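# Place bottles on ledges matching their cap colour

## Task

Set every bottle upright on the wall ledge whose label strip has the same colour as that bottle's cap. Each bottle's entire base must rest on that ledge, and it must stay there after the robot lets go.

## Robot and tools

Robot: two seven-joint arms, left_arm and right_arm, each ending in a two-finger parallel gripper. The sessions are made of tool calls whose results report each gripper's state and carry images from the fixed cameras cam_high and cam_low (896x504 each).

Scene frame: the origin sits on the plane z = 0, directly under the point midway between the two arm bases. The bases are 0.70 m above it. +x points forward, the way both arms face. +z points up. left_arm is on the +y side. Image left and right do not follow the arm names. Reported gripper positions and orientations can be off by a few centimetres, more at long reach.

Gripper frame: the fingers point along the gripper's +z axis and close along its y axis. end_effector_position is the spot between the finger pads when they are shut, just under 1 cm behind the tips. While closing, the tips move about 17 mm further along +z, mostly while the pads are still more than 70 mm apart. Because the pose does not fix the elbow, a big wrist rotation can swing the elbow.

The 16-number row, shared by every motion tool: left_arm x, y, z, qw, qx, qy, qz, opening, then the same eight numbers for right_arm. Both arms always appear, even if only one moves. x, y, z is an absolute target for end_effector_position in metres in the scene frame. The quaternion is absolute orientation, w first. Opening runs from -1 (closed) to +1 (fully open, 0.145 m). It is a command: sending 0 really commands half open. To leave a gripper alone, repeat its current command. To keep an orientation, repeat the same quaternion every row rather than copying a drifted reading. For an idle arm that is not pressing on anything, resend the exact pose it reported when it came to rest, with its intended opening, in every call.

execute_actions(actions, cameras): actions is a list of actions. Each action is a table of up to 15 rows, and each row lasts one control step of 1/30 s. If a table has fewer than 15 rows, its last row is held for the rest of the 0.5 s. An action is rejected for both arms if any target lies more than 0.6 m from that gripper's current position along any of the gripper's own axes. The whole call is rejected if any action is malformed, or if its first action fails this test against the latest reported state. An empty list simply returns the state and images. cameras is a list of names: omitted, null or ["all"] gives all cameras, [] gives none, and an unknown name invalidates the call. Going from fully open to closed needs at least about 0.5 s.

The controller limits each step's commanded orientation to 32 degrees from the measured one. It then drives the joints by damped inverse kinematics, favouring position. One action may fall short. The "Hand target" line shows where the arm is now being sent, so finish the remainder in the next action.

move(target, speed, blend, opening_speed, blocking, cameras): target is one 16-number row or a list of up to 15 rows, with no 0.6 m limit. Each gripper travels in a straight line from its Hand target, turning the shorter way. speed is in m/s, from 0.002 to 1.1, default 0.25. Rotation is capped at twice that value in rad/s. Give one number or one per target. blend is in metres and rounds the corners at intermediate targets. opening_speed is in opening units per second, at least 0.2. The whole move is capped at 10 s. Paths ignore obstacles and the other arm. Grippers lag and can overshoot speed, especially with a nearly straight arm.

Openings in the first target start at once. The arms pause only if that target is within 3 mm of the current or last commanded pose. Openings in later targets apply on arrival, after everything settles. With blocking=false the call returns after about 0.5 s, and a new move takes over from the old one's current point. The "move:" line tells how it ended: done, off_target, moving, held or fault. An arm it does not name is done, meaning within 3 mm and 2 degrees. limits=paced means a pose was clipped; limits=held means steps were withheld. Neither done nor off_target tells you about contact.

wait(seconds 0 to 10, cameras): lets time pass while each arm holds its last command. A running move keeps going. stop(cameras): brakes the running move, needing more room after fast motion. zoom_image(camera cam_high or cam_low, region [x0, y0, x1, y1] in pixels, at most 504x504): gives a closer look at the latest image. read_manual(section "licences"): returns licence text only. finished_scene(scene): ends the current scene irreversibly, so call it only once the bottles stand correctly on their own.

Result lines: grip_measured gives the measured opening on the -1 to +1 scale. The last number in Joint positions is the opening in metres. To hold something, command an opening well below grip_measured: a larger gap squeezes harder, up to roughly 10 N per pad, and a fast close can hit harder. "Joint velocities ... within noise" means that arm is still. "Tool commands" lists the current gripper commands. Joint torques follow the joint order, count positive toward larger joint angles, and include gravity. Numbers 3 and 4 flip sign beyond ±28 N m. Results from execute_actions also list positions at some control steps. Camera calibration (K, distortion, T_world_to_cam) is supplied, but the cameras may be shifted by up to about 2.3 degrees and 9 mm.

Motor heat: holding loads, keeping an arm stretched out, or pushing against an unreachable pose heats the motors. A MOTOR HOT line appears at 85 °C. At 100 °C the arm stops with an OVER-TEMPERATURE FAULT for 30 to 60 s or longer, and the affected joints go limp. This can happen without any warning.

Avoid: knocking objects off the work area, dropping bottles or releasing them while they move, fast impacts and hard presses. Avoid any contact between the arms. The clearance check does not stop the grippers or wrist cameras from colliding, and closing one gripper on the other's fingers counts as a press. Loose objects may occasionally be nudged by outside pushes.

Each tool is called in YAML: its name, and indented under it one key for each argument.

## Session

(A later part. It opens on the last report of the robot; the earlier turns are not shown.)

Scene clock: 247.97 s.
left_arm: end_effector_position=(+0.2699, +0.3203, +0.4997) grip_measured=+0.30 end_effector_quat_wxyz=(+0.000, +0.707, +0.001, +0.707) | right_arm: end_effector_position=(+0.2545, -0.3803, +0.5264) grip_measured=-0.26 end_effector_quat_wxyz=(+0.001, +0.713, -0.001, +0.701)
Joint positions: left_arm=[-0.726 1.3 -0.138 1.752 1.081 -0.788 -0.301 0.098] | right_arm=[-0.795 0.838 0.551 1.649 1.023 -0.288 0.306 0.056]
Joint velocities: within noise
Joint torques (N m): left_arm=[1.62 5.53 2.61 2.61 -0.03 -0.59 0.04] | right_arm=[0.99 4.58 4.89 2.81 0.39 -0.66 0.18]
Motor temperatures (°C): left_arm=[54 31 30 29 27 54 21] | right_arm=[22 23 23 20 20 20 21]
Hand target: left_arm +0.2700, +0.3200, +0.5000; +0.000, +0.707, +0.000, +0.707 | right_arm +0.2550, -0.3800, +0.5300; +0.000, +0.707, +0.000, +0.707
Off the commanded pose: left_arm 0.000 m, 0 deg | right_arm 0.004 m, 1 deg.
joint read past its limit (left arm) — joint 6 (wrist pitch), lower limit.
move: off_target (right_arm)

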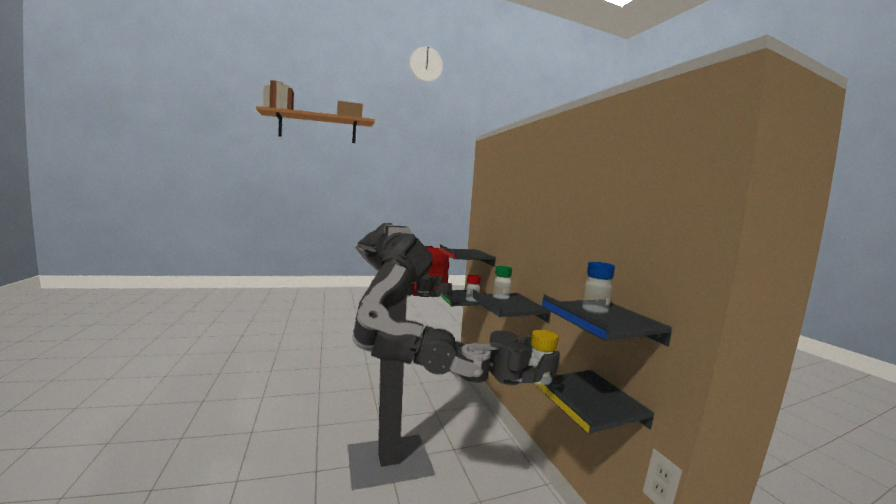

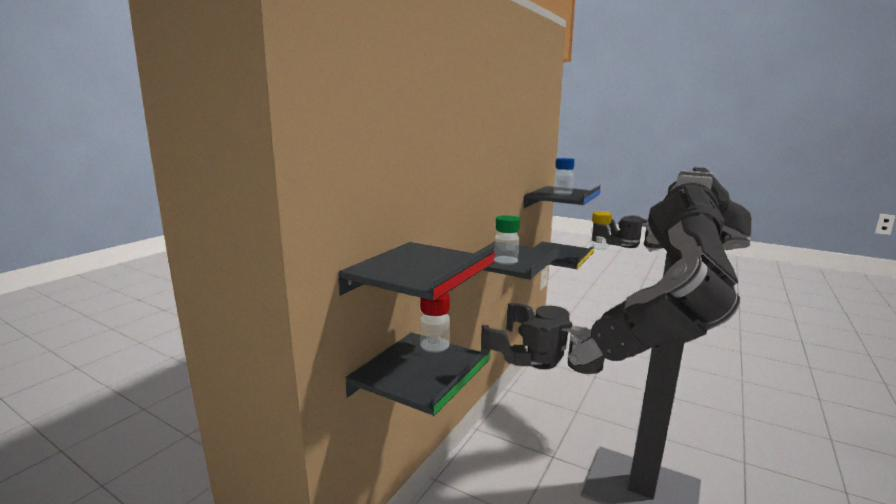

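move:
  target:
    - [0.31,0.32,0.505,0,0.7071,0,0.7071,0.3,0.36,-0.385,0.53,0,0.7071,0,0.7071,-0.75]
    - [0.375,0.32,0.505,0,0.7071,0,0.7071,0.3,0.382,-0.385,0.495,0,0.7071,0,0.7071,-0.75]
    - [0.375,0.32,0.505,0,0.7071,0,0.7071,0.3,0.382,-0.385,0.480,0,0.7071,0,0.7071,-0.75]
  speed: [0.2,0.1,0.04]

zoom_image:
  camera: "cam_low"
  region: [340, 220, 560, 420]

zoom_image:
  camera: "cam_high"
  region: [500, 290, 680, 430]

Scene clock: 271.60 s.
left_arm: end_effector_position=(+0.3756, +0.3208, +0.5086) grip_measured=+0.30 end_effector_quat_wxyz=(-0.001, +0.703, +0.002, +0.711) | right_arm: end_effector_position=(+0.3821, -0.3874, +0.4830) grip_measured=-0.26 end_effector_quat_wxyz=(+0.003, +0.705, -0.002, +0.709)
Joint positions: left_arm=[0.115 1.042 -0.486 1.426 1.062 -0.387 -0.121 0.098] | right_arm=[0.172 0.793 -0.078 0.98 0.841 -0.299 0.369 0.056]
Joint velocities: within noise
Joint torques (N m): left_arm=[5.1 5.95 1.99 1.98 0.05 -0.54 0.23] | right_arm=[4.1 6.08 1.77 2.44 0.28 -0.41 0.17]
Motor temperatures (°C): left_arm=[34 27 28 25 24 39 21] | right_arm=[21 23 24 20 20 21 21]
Hand target: left_arm +0.3750, +0.3200, +0.5051; +0.000, +0.707, +0.000, +0.707 | right_arm +0.3820, -0.3850, +0.4801; +0.000, +0.707, +0.000, +0.707
Off the commanded pose: left_arm 0.004 m, 1 deg | right_arm 0.004 m, 1 deg.
move: off_target (left_arm, right_arm)

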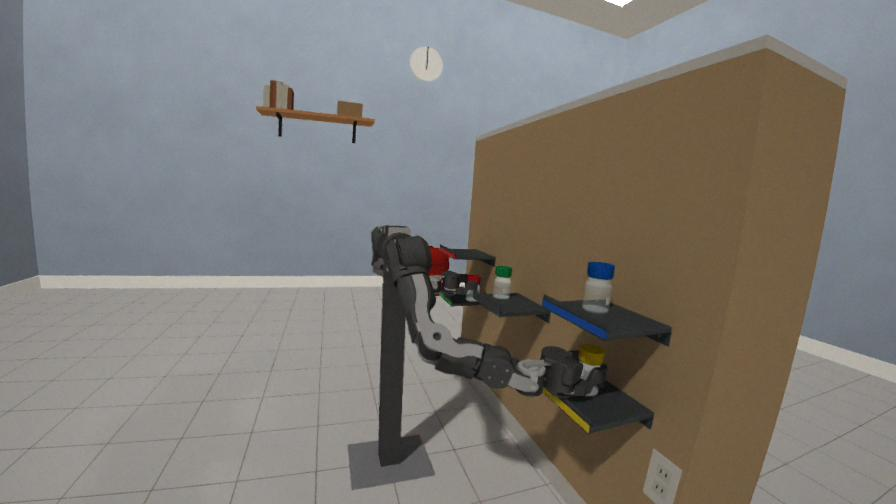

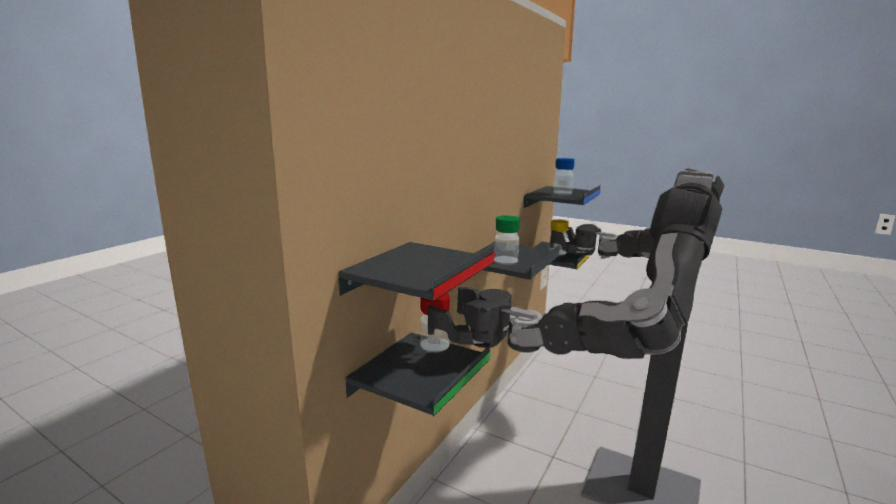

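Scaled by 2.291 from the camera's 896x504 image, which has a finer 1280x720 frame.

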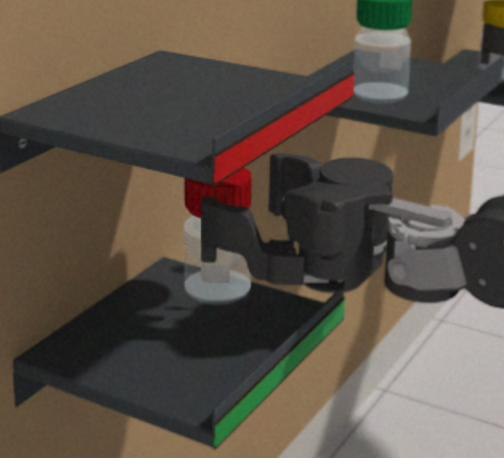

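Scaled by 2.800 from the camera's 896x504 image, which has a finer 1280x720 frame.

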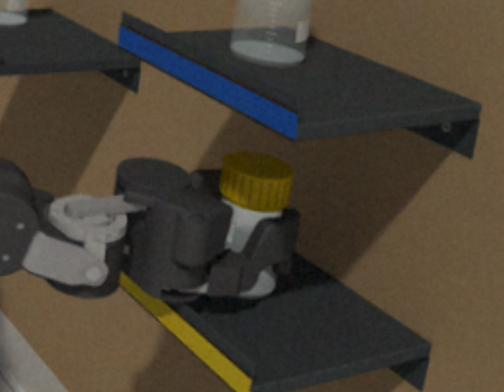

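move:
  target:
    - [0.375,0.32,0.493,0,0.7071,0,0.7071,0.3,0.382,-0.385,0.475,0,0.7071,0,0.7071,-0.75]
    - [0.393,0.32,0.493,0,0.7071,0,0.7071,0.3,0.382,-0.385,0.472,0,0.7071,0,0.7071,-0.75]
  speed: 0.06
  cameras: ["cam_low"]

zoom_image:
  camera: "cam_low"
  region: [340, 220, 560, 420]

Scene clock: 283.13 s.
left_arm: end_effector_position=(+0.3935, +0.3211, +0.4966) grip_measured=+0.30 end_effector_quat_wxyz=(-0.001, +0.703, +0.002, +0.711) | right_arm: end_effector_position=(+0.3836, -0.3884, +0.4829) grip_measured=-0.26 end_effector_quat_wxyz=(+0.005, +0.697, +0.001, +0.717)
Joint positions: left_arm=[0.229 0.952 -0.536 1.289 1.026 -0.378 -0.067 0.098] | right_arm=[0.194 0.784 -0.091 0.942 0.84 -0.338 0.387 0.056]
Joint velocities: within noise
Joint torques (N m): left_arm=[5.82 5.53 1.8 2.1 0.07 -0.53 0.23] | right_arm=[2.91 4.68 0.47 1.36 0.25 -0.16 0.07]
Motor temperatures (°C): left_arm=[32 26 27 24 23 36 21] | right_arm=[22 24 23 20 20 20 21]
Hand target: left_arm +0.3929, +0.3200, +0.4929; +0.000, +0.707, +0.000, +0.707 | right_arm +0.3818, -0.3848, +0.4721; +0.000, +0.707, +0.000, +0.707
Off the commanded pose: left_arm 0.004 m, 1 deg | right_arm 0.012 m, 2 deg.
move: off_target (left_arm, right_arm)
Images, in order (width x height): cam_low 896x504.

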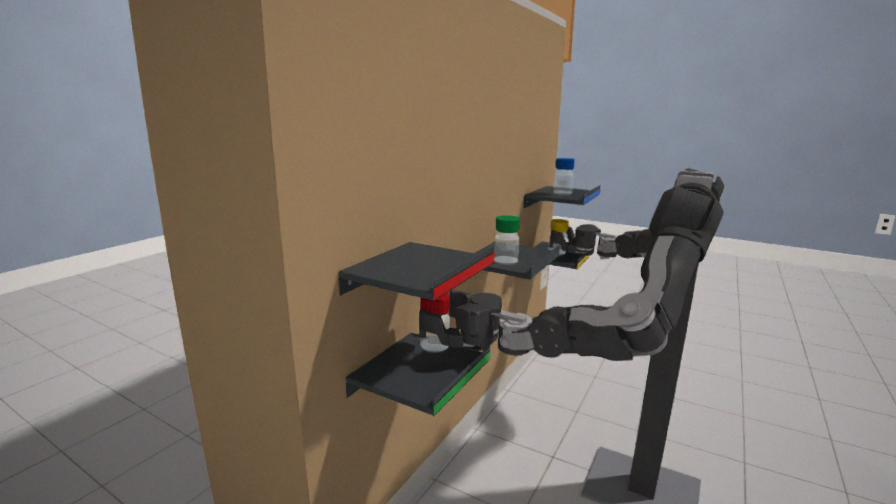

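Scaled by 2.291 from the camera's 896x504 image, which has a finer 1280x720 frame.

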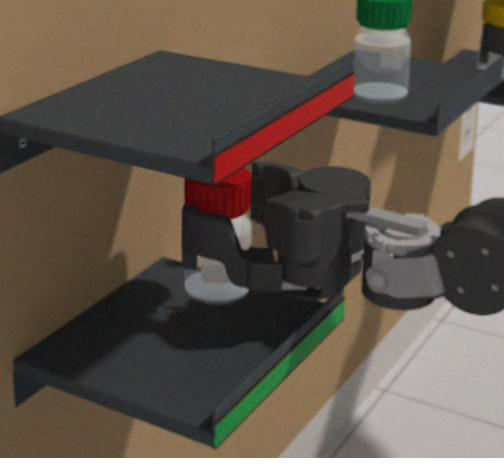

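move:
  target:
    - [0.393,0.32,0.493,0,0.7071,0,0.7071,-0.75,0.383,-0.387,0.480,0,0.7071,0,0.7071,0.2]
    - [0.393,0.32,0.525,0,0.7071,0,0.7071,-0.75,0.28,-0.385,0.482,0,0.7071,0,0.7071,0.2]
    - [0.24,0.335,0.53,0,0.7071,0,0.7071,-0.75,0.25,-0.25,0.45,0,0.7071,0,0.7071,0.2]
    - [0.24,0.37,0.735,0,0.7071,0,0.7071,-0.75,0.25,-0.25,0.45,0,0.7071,0,0.7071,0.2]
  speed: [0.1,0.2,0.25,0.25]
  opening_speed: 1.7

zoom_image:
  camera: "cam_low"
  region: [340, 150, 620, 420]

Scene clock: 303.77 s.
left_arm: end_effector_position=(+0.2398, +0.3705, +0.7339) grip_measured=-0.24 end_effector_quat_wxyz=(-0.002, +0.709, +0.001, +0.705) | right_arm: end_effector_position=(+0.2496, -0.2487, +0.4494) grip_measured=+0.20 end_effector_quat_wxyz=(-0.003, +0.707, +0.001, +0.707)
Joint positions: left_arm=[-1.116 0.954 1.576 2.016 1.488 0.458 0.187 0.057] | right_arm=[-0.607 0.477 0.069 1.753 0.475 -0.414 -0.018 0.09]
Joint velocities: left_arm=[0.033 0.033 0.017 -0.017 -0.007 -0.007 0.066 -0.007] | right_arm=[within noise]
Joint torques (N m): left_arm=[0.99 3.71 2.7 0.44 0.26 -0.78 0.2] | right_arm=[0.36 3.07 2.52 4.11 0.06 -0.31 -0.16]
Motor temperatures (°C): left_arm=[31 26 26 23 23 35 21] | right_arm=[21 24 23 20 20 20 21]
Hand target: left_arm +0.2400, +0.3700, +0.7350; +0.000, +0.707, +0.000, +0.707 | right_arm +0.2500, -0.2500, +0.4500; +0.000, +0.707, +0.000, +0.707
Off the commanded pose: left_arm 0.001 m, 0 deg | right_arm 0.002 m, 0 deg.
joint read past its limit (left arm) — joint 3 (upper arm roll), upper limit.
move: done

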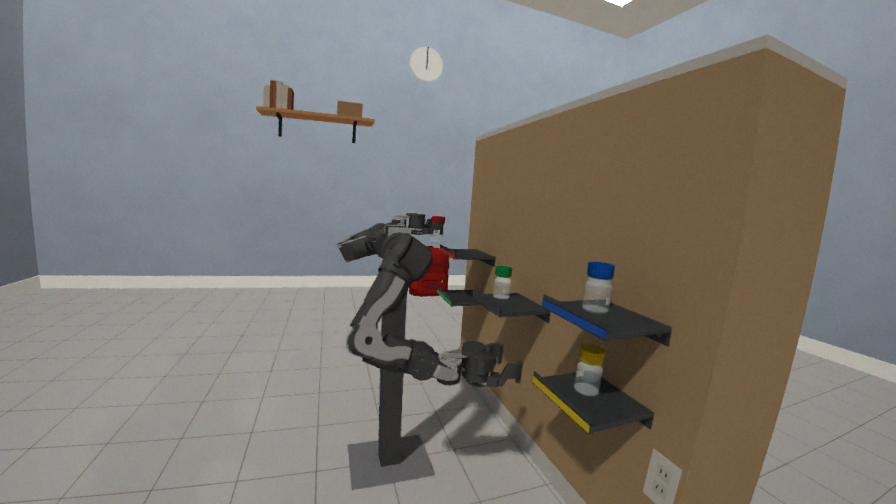

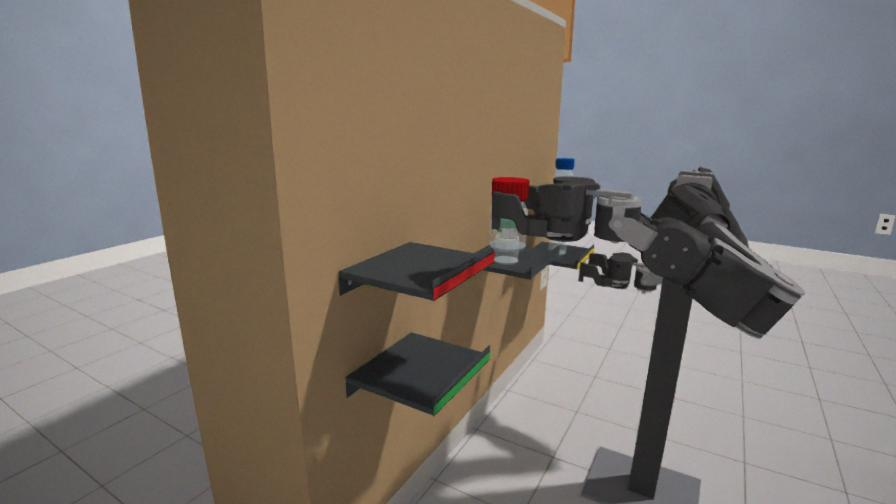

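Scaled by 1.800 from the camera's 896x504 image, which has a finer 1280x720 frame.

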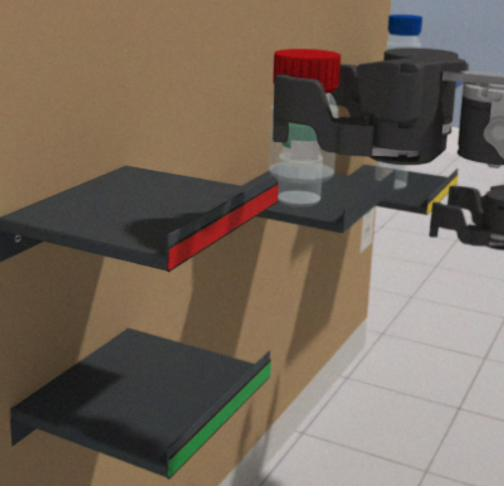

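move:
  target:
    - [0.392,0.375,0.735,0,0.7071,0,0.7071,-0.75,0.25,-0.25,0.45,0,0.7071,0,0.7071,0.2]
    - [0.392,0.375,0.704,0,0.7071,0,0.7071,-0.75,0.25,-0.25,0.45,0,0.7071,0,0.7071,0.2]
    - [0.392,0.375,0.693,0,0.7071,0,0.7071,-0.75,0.25,-0.25,0.45,0,0.7071,0,0.7071,0.2]
  speed: [0.25,0.12,0.03]

zoom_image:
  camera: "cam_low"
  region: [330, 150, 550, 320]

Scene clock: 315.33 s.
left_arm: end_effector_position=(+0.3924, +0.3742, +0.6902) grip_measured=-0.24 end_effector_quat_wxyz=(+0.000, +0.712, -0.001, +0.703) | right_arm: end_effector_position=(+0.2496, -0.2487, +0.4494) grip_measured=+0.20 end_effector_quat_wxyz=(-0.003, +0.707, +0.001, +0.707)
Joint positions: left_arm=[-1.335 1.633 1.3 1.504 1.586 -0.022 0.009 0.058] | right_arm=[-0.607 0.477 0.069 1.753 0.475 -0.414 -0.018 0.09]
Joint velocities: left_arm=[-0.011 -0.055 0.012 0.012 0.037 0.007 0.022 0.001] | right_arm=[within noise]
Joint torques (N m): left_arm=[5.02 1.49 4.68 0.24 0.17 -0.95 0.05] | right_arm=[0.28 3.15 2.5 4.12 0.04 -0.32 -0.14]
Motor temperatures (°C): left_arm=[29 25 26 23 23 34 21] | right_arm=[21 23 23 20 20 20 21]
Hand target: left_arm +0.3920, +0.3751, +0.6930; +0.000, +0.707, +0.000, +0.707 | right_arm +0.2500, -0.2500, +0.4500; +0.000, +0.707, +0.000, +0.707
Off the commanded pose: left_arm 0.003 m, 1 deg | right_arm 0.002 m, 0 deg.
joint sent to its limit (left arm) — joint 5 (forearm roll), upper limit. The joint targets still meet the commanded pose.
move: done

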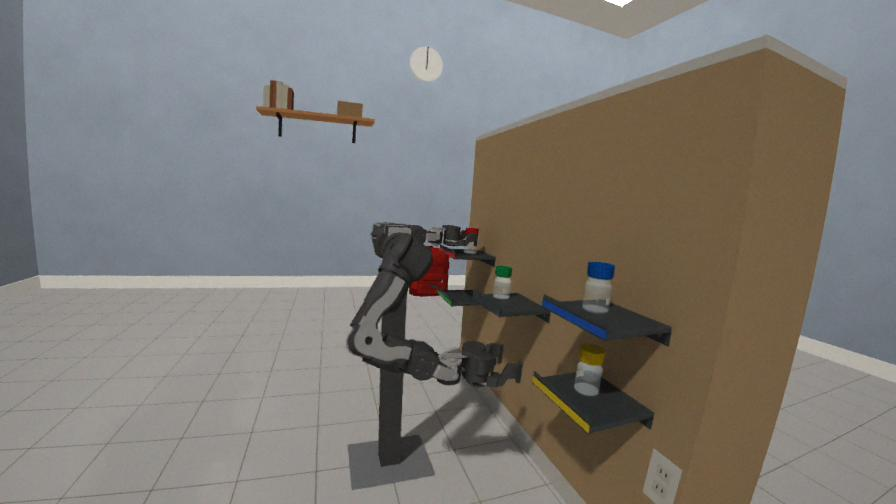

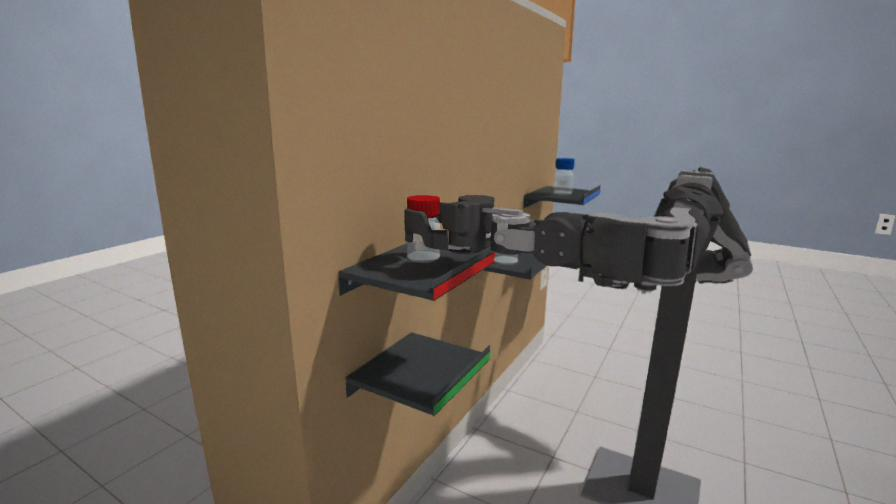

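Scaled by 2.291 from the camera's 896x504 image, which has a finer 1280x720 frame.

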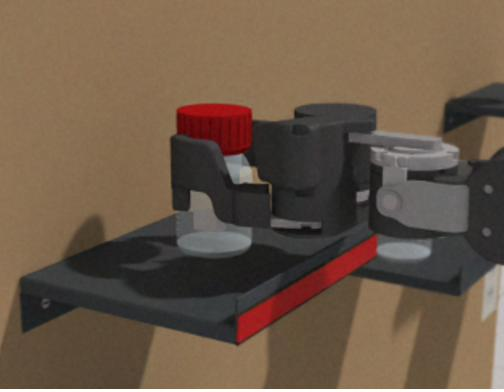

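move:
  target: [0.392,0.375,0.684,0,0.7071,0,0.7071,-0.75,0.25,-0.25,0.45,0,0.7071,0,0.7071,0.2]
  speed: 0.03
  cameras: ["cam_low"]

zoom_image:
  camera: "cam_low"
  region: [370, 180, 500, 300]

Scene clock: 323.43 s.
left_arm: end_effector_position=(+0.3923, +0.3742, +0.6894) grip_measured=-0.24 end_effector_quat_wxyz=(+0.001, +0.700, -0.001, +0.714) | right_arm: end_effector_position=(+0.2496, -0.2487, +0.4494) grip_measured=+0.20 end_effector_quat_wxyz=(-0.003, +0.707, +0.001, +0.707)
Joint positions: left_arm=[-1.381 1.633 1.321 1.504 1.587 -0.079 0.009 0.057] | right_arm=[-0.607 0.477 0.069 1.753 0.475 -0.414 -0.018 0.09]
Joint velocities: within noise
Joint torques (N m): left_arm=[3.78 1.49 3.36 0.05 0.13 -0.34 0.08] | right_arm=[0.41 3.15 2.51 4.05 0.05 -0.33 -0.13]
Motor temperatures (°C): left_arm=[29 25 27 22 23 34 21] | right_arm=[21 23 23 20 20 20 21]
Hand target: left_arm +0.3920, +0.3751, +0.6841; +0.000, +0.707, +0.000, +0.707 | right_arm +0.2500, -0.2500, +0.4500; +0.000, +0.707, +0.000, +0.707
Off the commanded pose: left_arm 0.005 m, 1 deg | right_arm 0.002 m, 0 deg.
joint read past its limit (left arm) — joint 5 (forearm roll), upper limit.
joint sent to its limit (left arm) — joint 5 (forearm roll), upper limit. The joint targets still meet the commanded pose.
move: off_target (left_arm)
Images, in order (width x height): cam_low 896x504.

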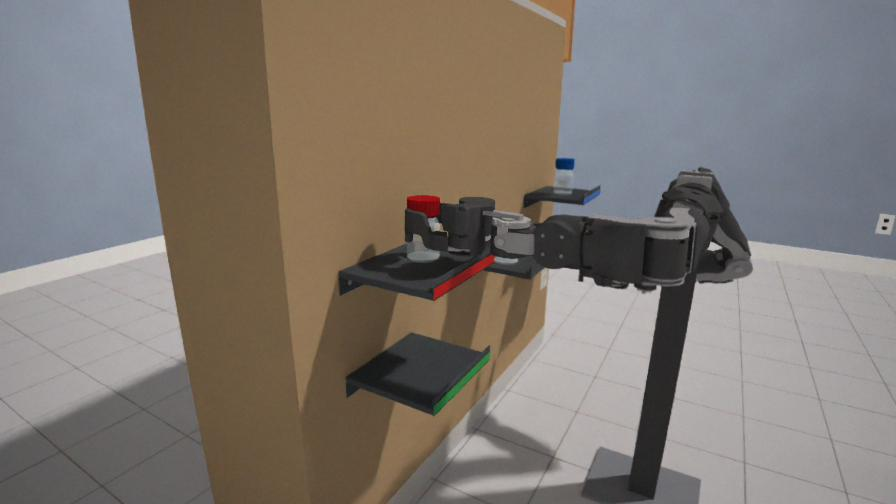

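Scaled by 3.877 from the camera's 896x504 image, which has a finer 1280x720 frame.

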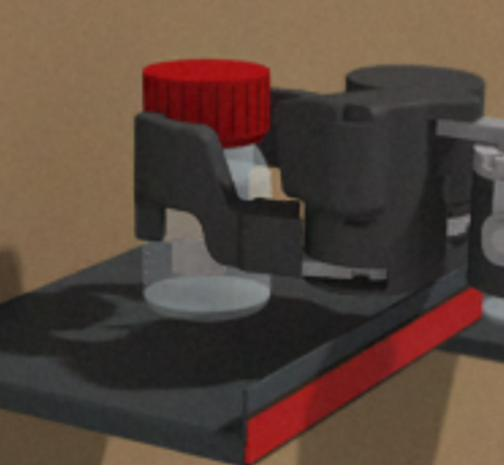

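move:
  target:
    - [0.392,0.375,0.688,0,0.7071,0,0.7071,0.2,0.25,-0.25,0.45,0,0.7071,0,0.7071,0.2]
    - [0.26,0.372,0.69,0,0.7071,0,0.7071,0.2,0.25,-0.25,0.45,0,0.7071,0,0.7071,0.2]
    - [0.24,0.25,0.62,0,0.7071,0,0.7071,0.2,0.25,-0.25,0.45,0,0.7071,0,0.7071,0.2]
    - [0.25,0.22,0.46,0,0.7071,0,0.7071,0.2,0.25,-0.25,0.45,0,0.7071,0,0.7071,0.2]
    - [0.24,0.13,0.54,0.0923,0.701,-0.0923,0.701,0.2,0.25,-0.25,0.45,0,0.7071,0,0.7071,0.2]
  speed: [0.1,0.25,0.3,0.3,0.3]
  blend: [0,0,0.03,0.03,0]
  cameras: ["cam_low"]

move:
  target:
    - [0.27,0.06,0.587,0.0923,0.701,-0.0923,0.701,0.2,0.25,-0.25,0.45,0,0.7071,0,0.7071,0.2]
    - [0.375,0.031,0.587,0.0923,0.701,-0.0923,0.701,0.2,0.25,-0.25,0.45,0,0.7071,0,0.7071,0.2]
    - [0.375,0.031,0.587,0.0923,0.701,-0.0923,0.701,-0.75,0.25,-0.25,0.45,0,0.7071,0,0.7071,0.2]
  speed: [0.2,0.15,0.1]
  opening_speed: 1.7

zoom_image:
  camera: "cam_low"
  region: [380, 160, 600, 330]

Scene clock: 347.73 s.
left_arm: end_effector_position=(+0.2400, +0.1293, +0.5416) grip_measured=+0.20 end_effector_quat_wxyz=(+0.094, +0.699, -0.094, +0.703) | right_arm: end_effector_position=(+0.2496, -0.2487, +0.4494) grip_measured=+0.20 end_effector_quat_wxyz=(-0.003, +0.707, +0.001, +0.707)
Joint positions: left_arm=[-0.472 0.933 -0.453 2.303 0.465 -0.189 -0.573 0.09] | right_arm=[-0.607 0.477 0.069 1.753 0.475 -0.414 -0.018 0.09]
Joint velocities: within noise
Joint torques (N m): left_arm=[1.07 2.6 0.85 4.53 -0.1 -0.47 0.01] | right_arm=[0.46 3.23 2.51 4.04 0.06 -0.34 -0.14]
Motor temperatures (°C): left_arm=[29 24 27 22 22 33 21] | right_arm=[21 23 23 21 20 20 21]
Hand target: left_arm +0.2400, +0.1300, +0.5399; +0.092, +0.701, -0.092, +0.701 | right_arm +0.2500, -0.2500, +0.4500; +0.000, +0.707, +0.000, +0.707
Off the commanded pose: left_arm 0.002 m, 0 deg | right_arm 0.002 m, 0 deg.
move: done
Images, in order (width x height): cam_low 896x504.

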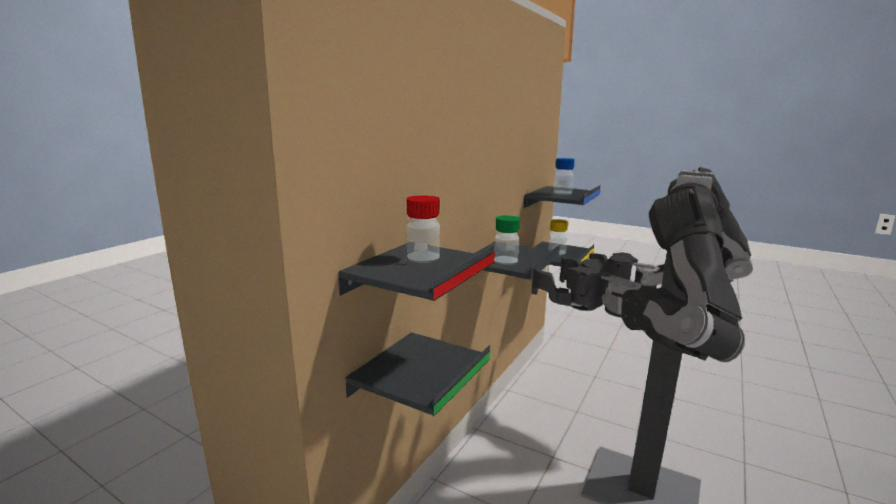

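Scene clock: 350.10 s.
left_arm: end_effector_position=(+0.3753, +0.0319, +0.5899) grip_measured=-0.25 end_effector_quat_wxyz=(+0.091, +0.698, -0.090, +0.704) | right_arm: end_effector_position=(+0.2496, -0.2487, +0.4494) grip_measured=+0.20 end_effector_quat_wxyz=(-0.003, +0.707, +0.001, +0.707)
Joint positions: left_arm=[0.406 0.305 -0.699 1.89 0.526 0.397 -0.568 0.057] | right_arm=[-0.607 0.477 0.069 1.753 0.475 -0.414 -0.018 0.09]
Joint velocities: within noise
Joint torques (N m): left_arm=[5.97 -0.25 0.88 3.84 -0.07 -0.6 0.18] | right_arm=[0.36 3.02 2.58 4.1 0.02 -0.3 -0.13]
Motor temperatures (°C): left_arm=[29 24 26 22 22 33 21] | right_arm=[21 23 23 21 20 20 21]
Hand target: left_arm +0.3750, +0.0310, +0.5870; +0.092, +0.701, -0.092, +0.701 | right_arm +0.2500, -0.2500, +0.4500; +0.000, +0.707, +0.000, +0.707
Off the commanded pose: left_arm 0.003 m, 1 deg | right_arm 0.002 m, 0 deg.
move: done

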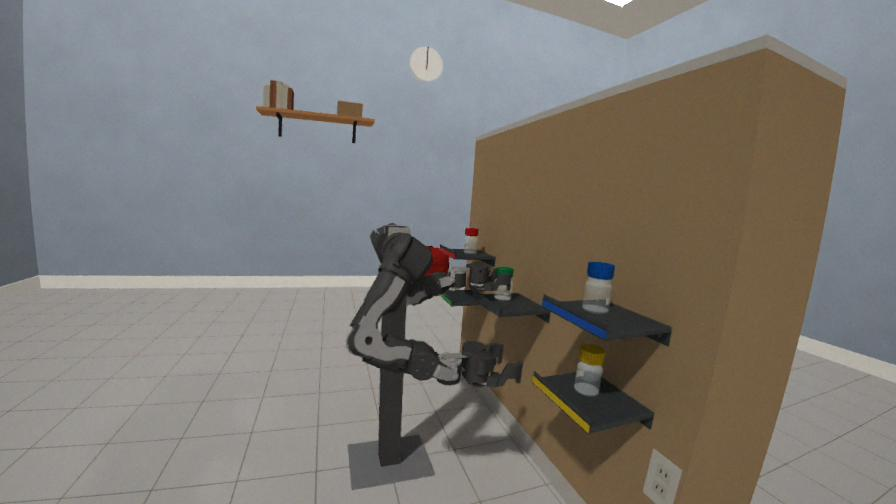

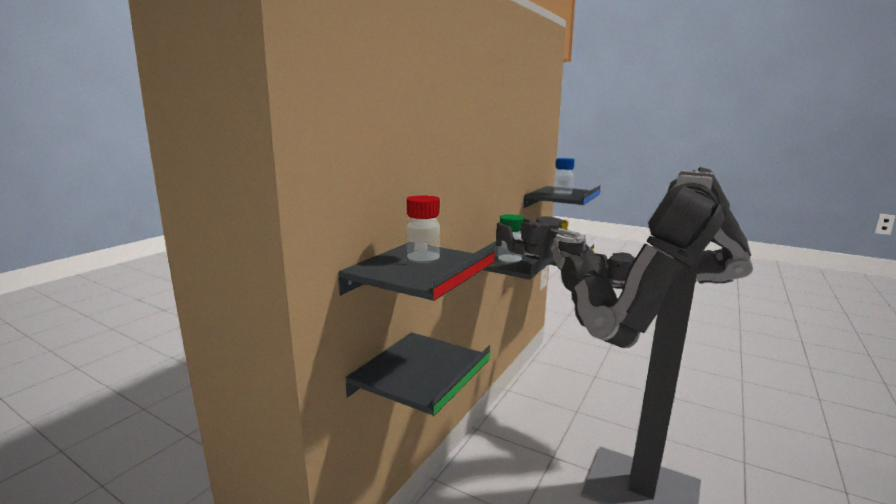

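Scaled by 2.291 from the camera's 896x504 image, which has a finer 1280x720 frame.

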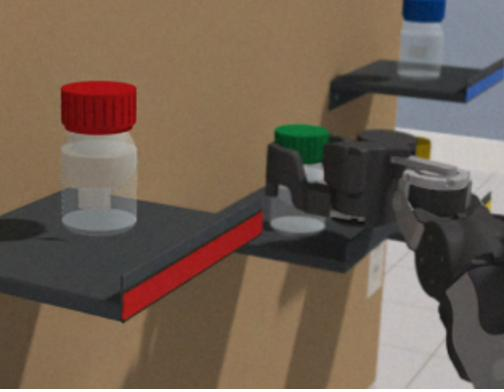

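move:
  target:
    - [0.375,0.031,0.625,0.0923,0.701,-0.0923,0.701,-0.75,0.25,-0.25,0.45,0,0.7071,0,0.7071,0.2]
    - [0.27,0.07,0.63,0.0923,0.701,-0.0923,0.701,-0.75,0.25,-0.25,0.45,0,0.7071,0,0.7071,0.2]
    - [0.245,0.17,0.58,0,0.7071,0,0.7071,-0.75,0.25,-0.25,0.45,0,0.7071,0,0.7071,0.2]
    - [0.255,0.35,0.545,0,0.7071,0,0.7071,-0.75,0.25,-0.25,0.45,0,0.7071,0,0.7071,0.2]
    - [0.388,0.37,0.535,0,0.7071,0,0.7071,-0.75,0.25,-0.25,0.45,0,0.7071,0,0.7071,0.2]
  speed: 0.22
  blend: [0.01,0.02,0.03,0.0,0]

zoom_image:
  camera: "cam_low"
  region: [330, 220, 550, 420]

Scene clock: 368.17 s.
left_arm: end_effector_position=(+0.3874, +0.3709, +0.5333) grip_measured=-0.26 end_effector_quat_wxyz=(-0.002, +0.711, +0.001, +0.704) | right_arm: end_effector_position=(+0.2496, -0.2487, +0.4494) grip_measured=+0.20 end_effector_quat_wxyz=(-0.003, +0.707, +0.001, +0.707)
Joint positions: left_arm=[0.148 1.045 -0.285 1.268 1.092 -0.235 0.123 0.056] | right_arm=[-0.607 0.477 0.069 1.753 0.475 -0.414 -0.018 0.09]
Joint velocities: within noise
Joint torques (N m): left_arm=[6.26 6.5 3.12 2.63 0.2 -0.88 0.19] | right_arm=[0.33 3.13 2.45 4.11 0.04 -0.31 -0.13]
Motor temperatures (°C): left_arm=[29 24 26 23 22 32 21] | right_arm=[21 23 23 21 20 20 21]
Hand target: left_arm +0.3880, +0.3700, +0.5349; +0.000, +0.707, +0.000, +0.707 | right_arm +0.2500, -0.2500, +0.4500; +0.000, +0.707, +0.000, +0.707
Off the commanded pose: left_arm 0.002 m, 1 deg | right_arm 0.002 m, 0 deg.
move: done

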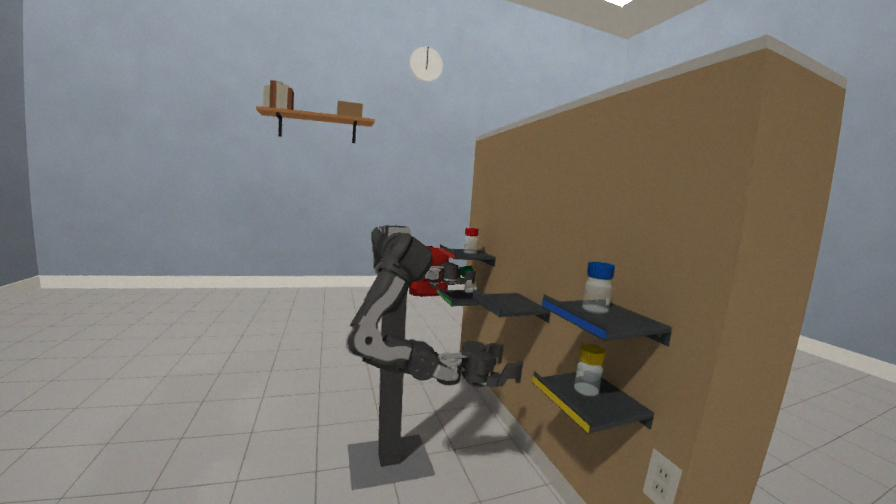

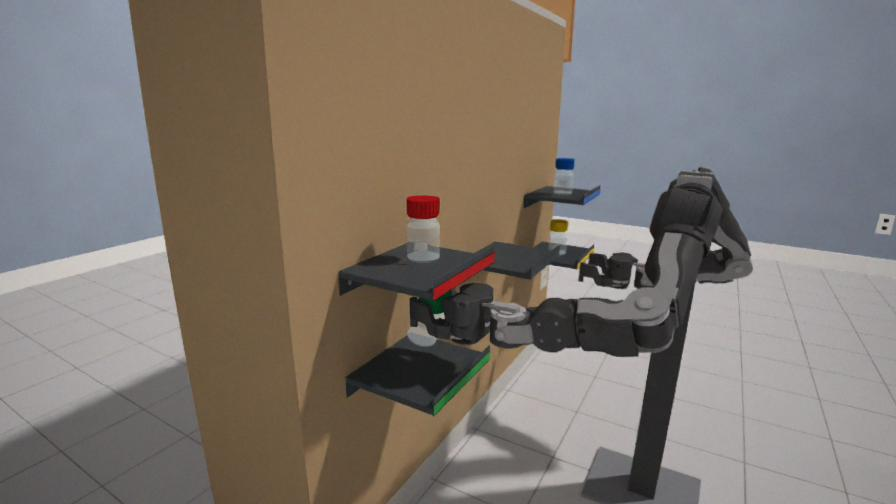

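Scaled by 2.291 from the camera's 896x504 image, which has a finer 1280x720 frame.

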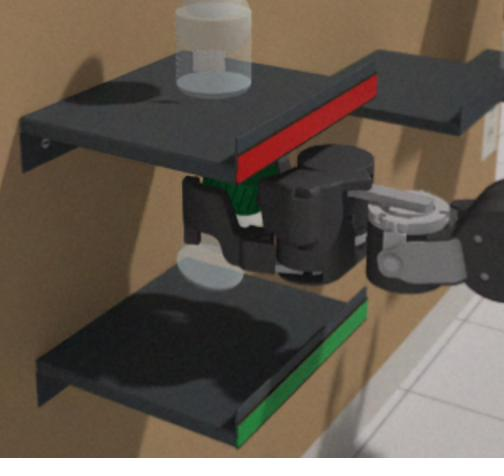

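move:
  target:
    - [0.388,0.37,0.51,0,0.7071,0,0.7071,-0.75,0.25,-0.25,0.45,0,0.7071,0,0.7071,0.2]
    - [0.388,0.37,0.50,0,0.7071,0,0.7071,-0.75,0.25,-0.25,0.45,0,0.7071,0,0.7071,0.2]
  speed: [0.1,0.03]
  cameras: ["cam_low"]

zoom_image:
  camera: "cam_low"
  region: [380, 270, 520, 390]

Scene clock: 395.27 s.
left_arm: end_effector_position=(+0.3889, +0.3721, +0.5073) grip_measured=-0.26 end_effector_quat_wxyz=(-0.004, +0.699, +0.001, +0.715) | right_arm: end_effector_position=(+0.2496, -0.2487, +0.4494) grip_measured=+0.20 end_effector_quat_wxyz=(-0.003, +0.707, +0.001, +0.707)
Joint positions: left_arm=[0.188 0.95 -0.321 1.132 1.034 -0.339 0.184 0.056] | right_arm=[-0.607 0.477 0.069 1.753 0.475 -0.414 -0.018 0.09]
Joint velocities: within noise
Joint torques (N m): left_arm=[5.24 5.95 1.13 1.94 0.23 -0.31 0.21] | right_arm=[0.54 3.34 2.4 4.12 0.04 -0.33 -0.12]
Motor temperatures (°C): left_arm=[29 26 26 22 22 32 21] | right_arm=[21 23 23 21 20 20 21]
Hand target: left_arm +0.3879, +0.3699, +0.5001; +0.000, +0.707, +0.000, +0.707 | right_arm +0.2500, -0.2500, +0.4500; +0.000, +0.707, +0.000, +0.707
Off the commanded pose: left_arm 0.008 m, 1 deg | right_arm 0.002 m, 0 deg.
move: off_target (left_arm)
Images, in order (width x height): cam_low 896x504.

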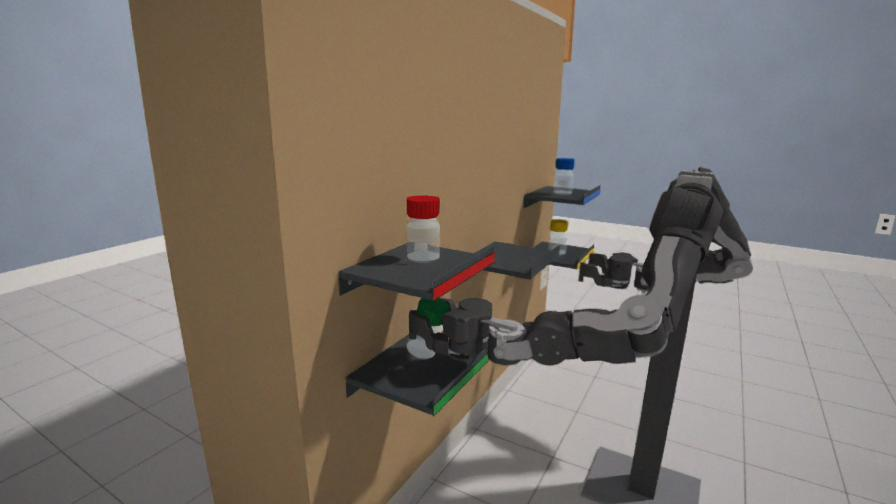

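Scaled by 3.600 from the camera's 896x504 image, which has a finer 1280x720 frame.

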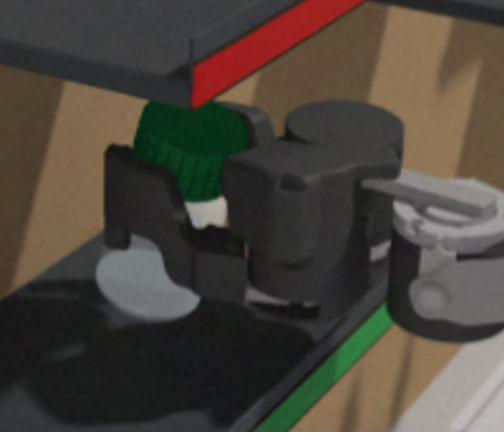

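move:
  target:
    - [0.388,0.37,0.513,0,0.7071,0,0.7071,-0.75,0.25,-0.25,0.45,0,0.7071,0,0.7071,0.2]
    - [0.388,0.37,0.513,0,0.843,0,0.537,-0.75,0.25,-0.25,0.45,0,0.7071,0,0.7071,0.2]
  speed: [0.1,0.25]
  cameras: ["cam_low"]

zoom_image:
  camera: "cam_low"
  region: [380, 270, 520, 390]

Scene clock: 413.23 s.
left_arm: end_effector_position=(+0.3877, +0.3701, +0.5123) grip_measured=-0.29 end_effector_quat_wxyz=(+0.001, +0.845, +0.000, +0.535) | right_arm: end_effector_position=(+0.2496, -0.2487, +0.4494) grip_measured=+0.20 end_effector_quat_wxyz=(-0.003, +0.707, +0.001, +0.707)
Joint positions: left_arm=[0.295 1.138 -0.352 1.326 1.14 0.316 0.086 0.054] | right_arm=[-0.607 0.477 0.069 1.753 0.475 -0.414 -0.018 0.09]
Joint velocities: within noise
Joint torques (N m): left_arm=[6.11 7.08 3.29 2.92 0.15 -0.72 0] | right_arm=[0.41 3.34 2.44 4.05 0.04 -0.34 -0.16]
Motor temperatures (°C): left_arm=[29 26 25 22 22 31 21] | right_arm=[21 23 23 21 20 20 21]
Hand target: left_arm +0.3880, +0.3700, +0.5131; +0.000, +0.843, +0.000, +0.537 | right_arm +0.2500, -0.2500, +0.4500; +0.000, +0.707, +0.000, +0.707
Off the commanded pose: left_arm 0.001 m, 0 deg | right_arm 0.002 m, 0 deg.
move: done
Images, in order (width x height): cam_low 896x504.

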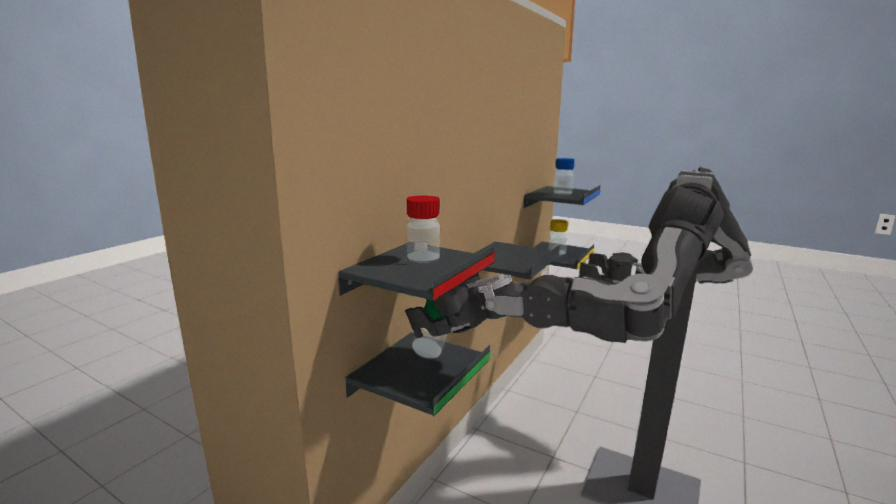

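Scaled by 3.600 from the camera's 896x504 image, which has a finer 1280x720 frame.

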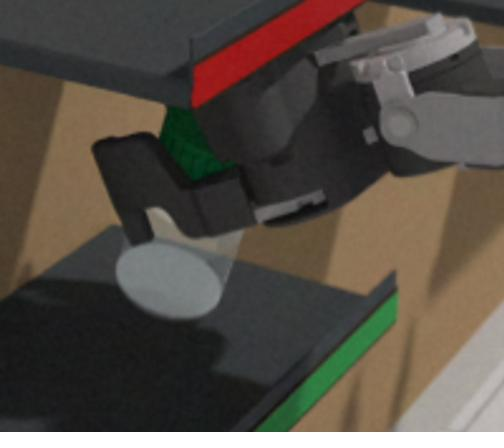

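execute_actions:
  actions: []

zoom_image:
  camera: "cam_high"
  region: [420, 210, 540, 330]

zoom_image:
  camera: "cam_low"
  region: [390, 280, 470, 370]

Scene clock: 425.83 s.
left_arm: end_effector_position=(+0.3877, +0.3701, +0.5123) grip_measured=-0.29 end_effector_quat_wxyz=(+0.001, +0.845, +0.000, +0.535) | right_arm: end_effector_position=(+0.2496, -0.2487, +0.4494) grip_measured=+0.20 end_effector_quat_wxyz=(-0.003, +0.707, +0.001, +0.707)
Joint positions: left_arm=[0.295 1.138 -0.352 1.326 1.14 0.316 0.086 0.054] | right_arm=[-0.607 0.477 0.069 1.753 0.475 -0.414 -0.018 0.09]
Joint velocities: within noise
Joint torques (N m): left_arm=[6.11 7.08 3.29 2.92 0.15 -0.72 0] | right_arm=[0.28 3.05 2.63 4.03 0.07 -0.33 -0.16]
Motor temperatures (°C): left_arm=[29 27 26 22 22 31 21] | right_arm=[20 23 23 21 20 20 21]
Hand target: left_arm +0.3880, +0.3699, +0.5131; +0.000, +0.843, +0.000, +0.537 | right_arm +0.2500, -0.2500, +0.4500; +0.000, +0.707, +0.000, +0.707
Tool commands: left_gripper/opening=-0.75 right_gripper/opening=+0.2
Off the commanded pose: left_arm 0.001 m, 0 deg | right_arm 0.002 m, 0 deg.

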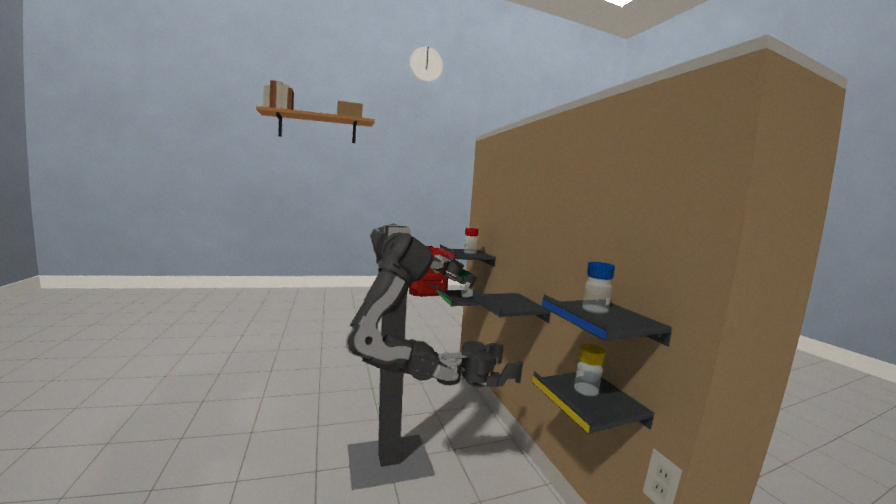

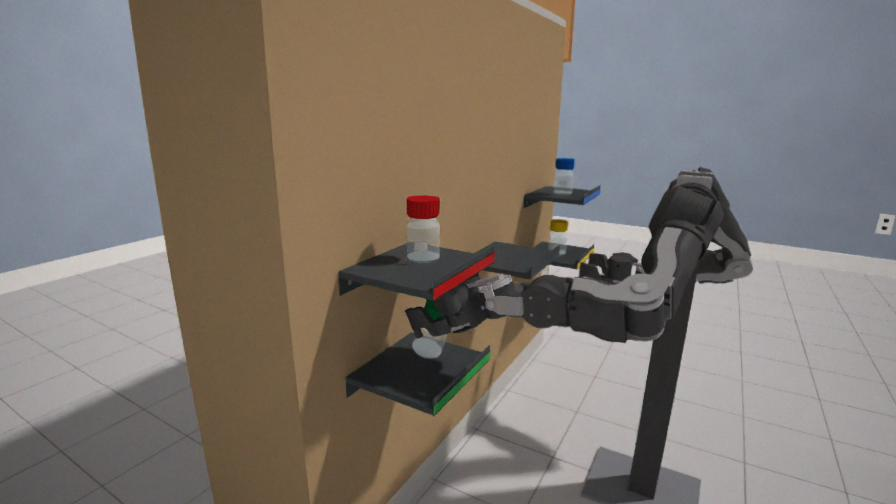

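Scaled by 4.200 from the camera's 896x504 image, which has a finer 1280x720 frame.

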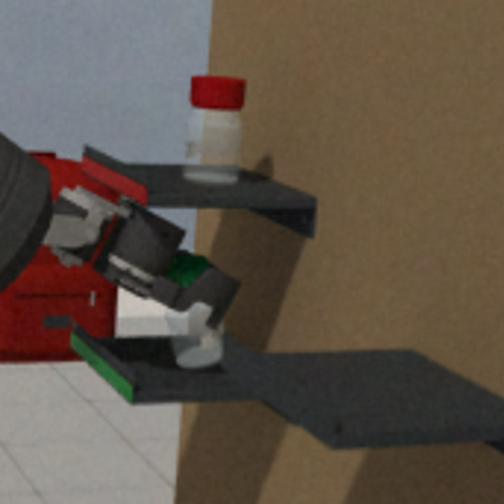

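Scaled by 5.600 from the camera's 896x504 image, which has a finer 1280x720 frame.

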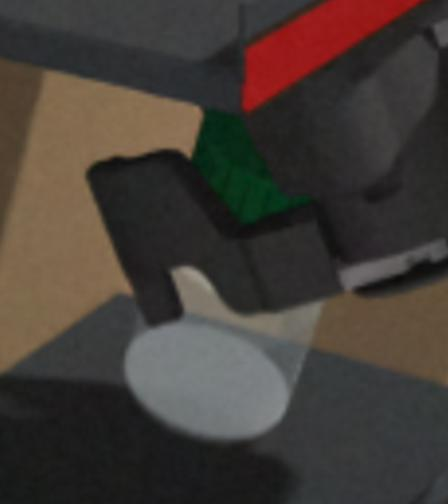

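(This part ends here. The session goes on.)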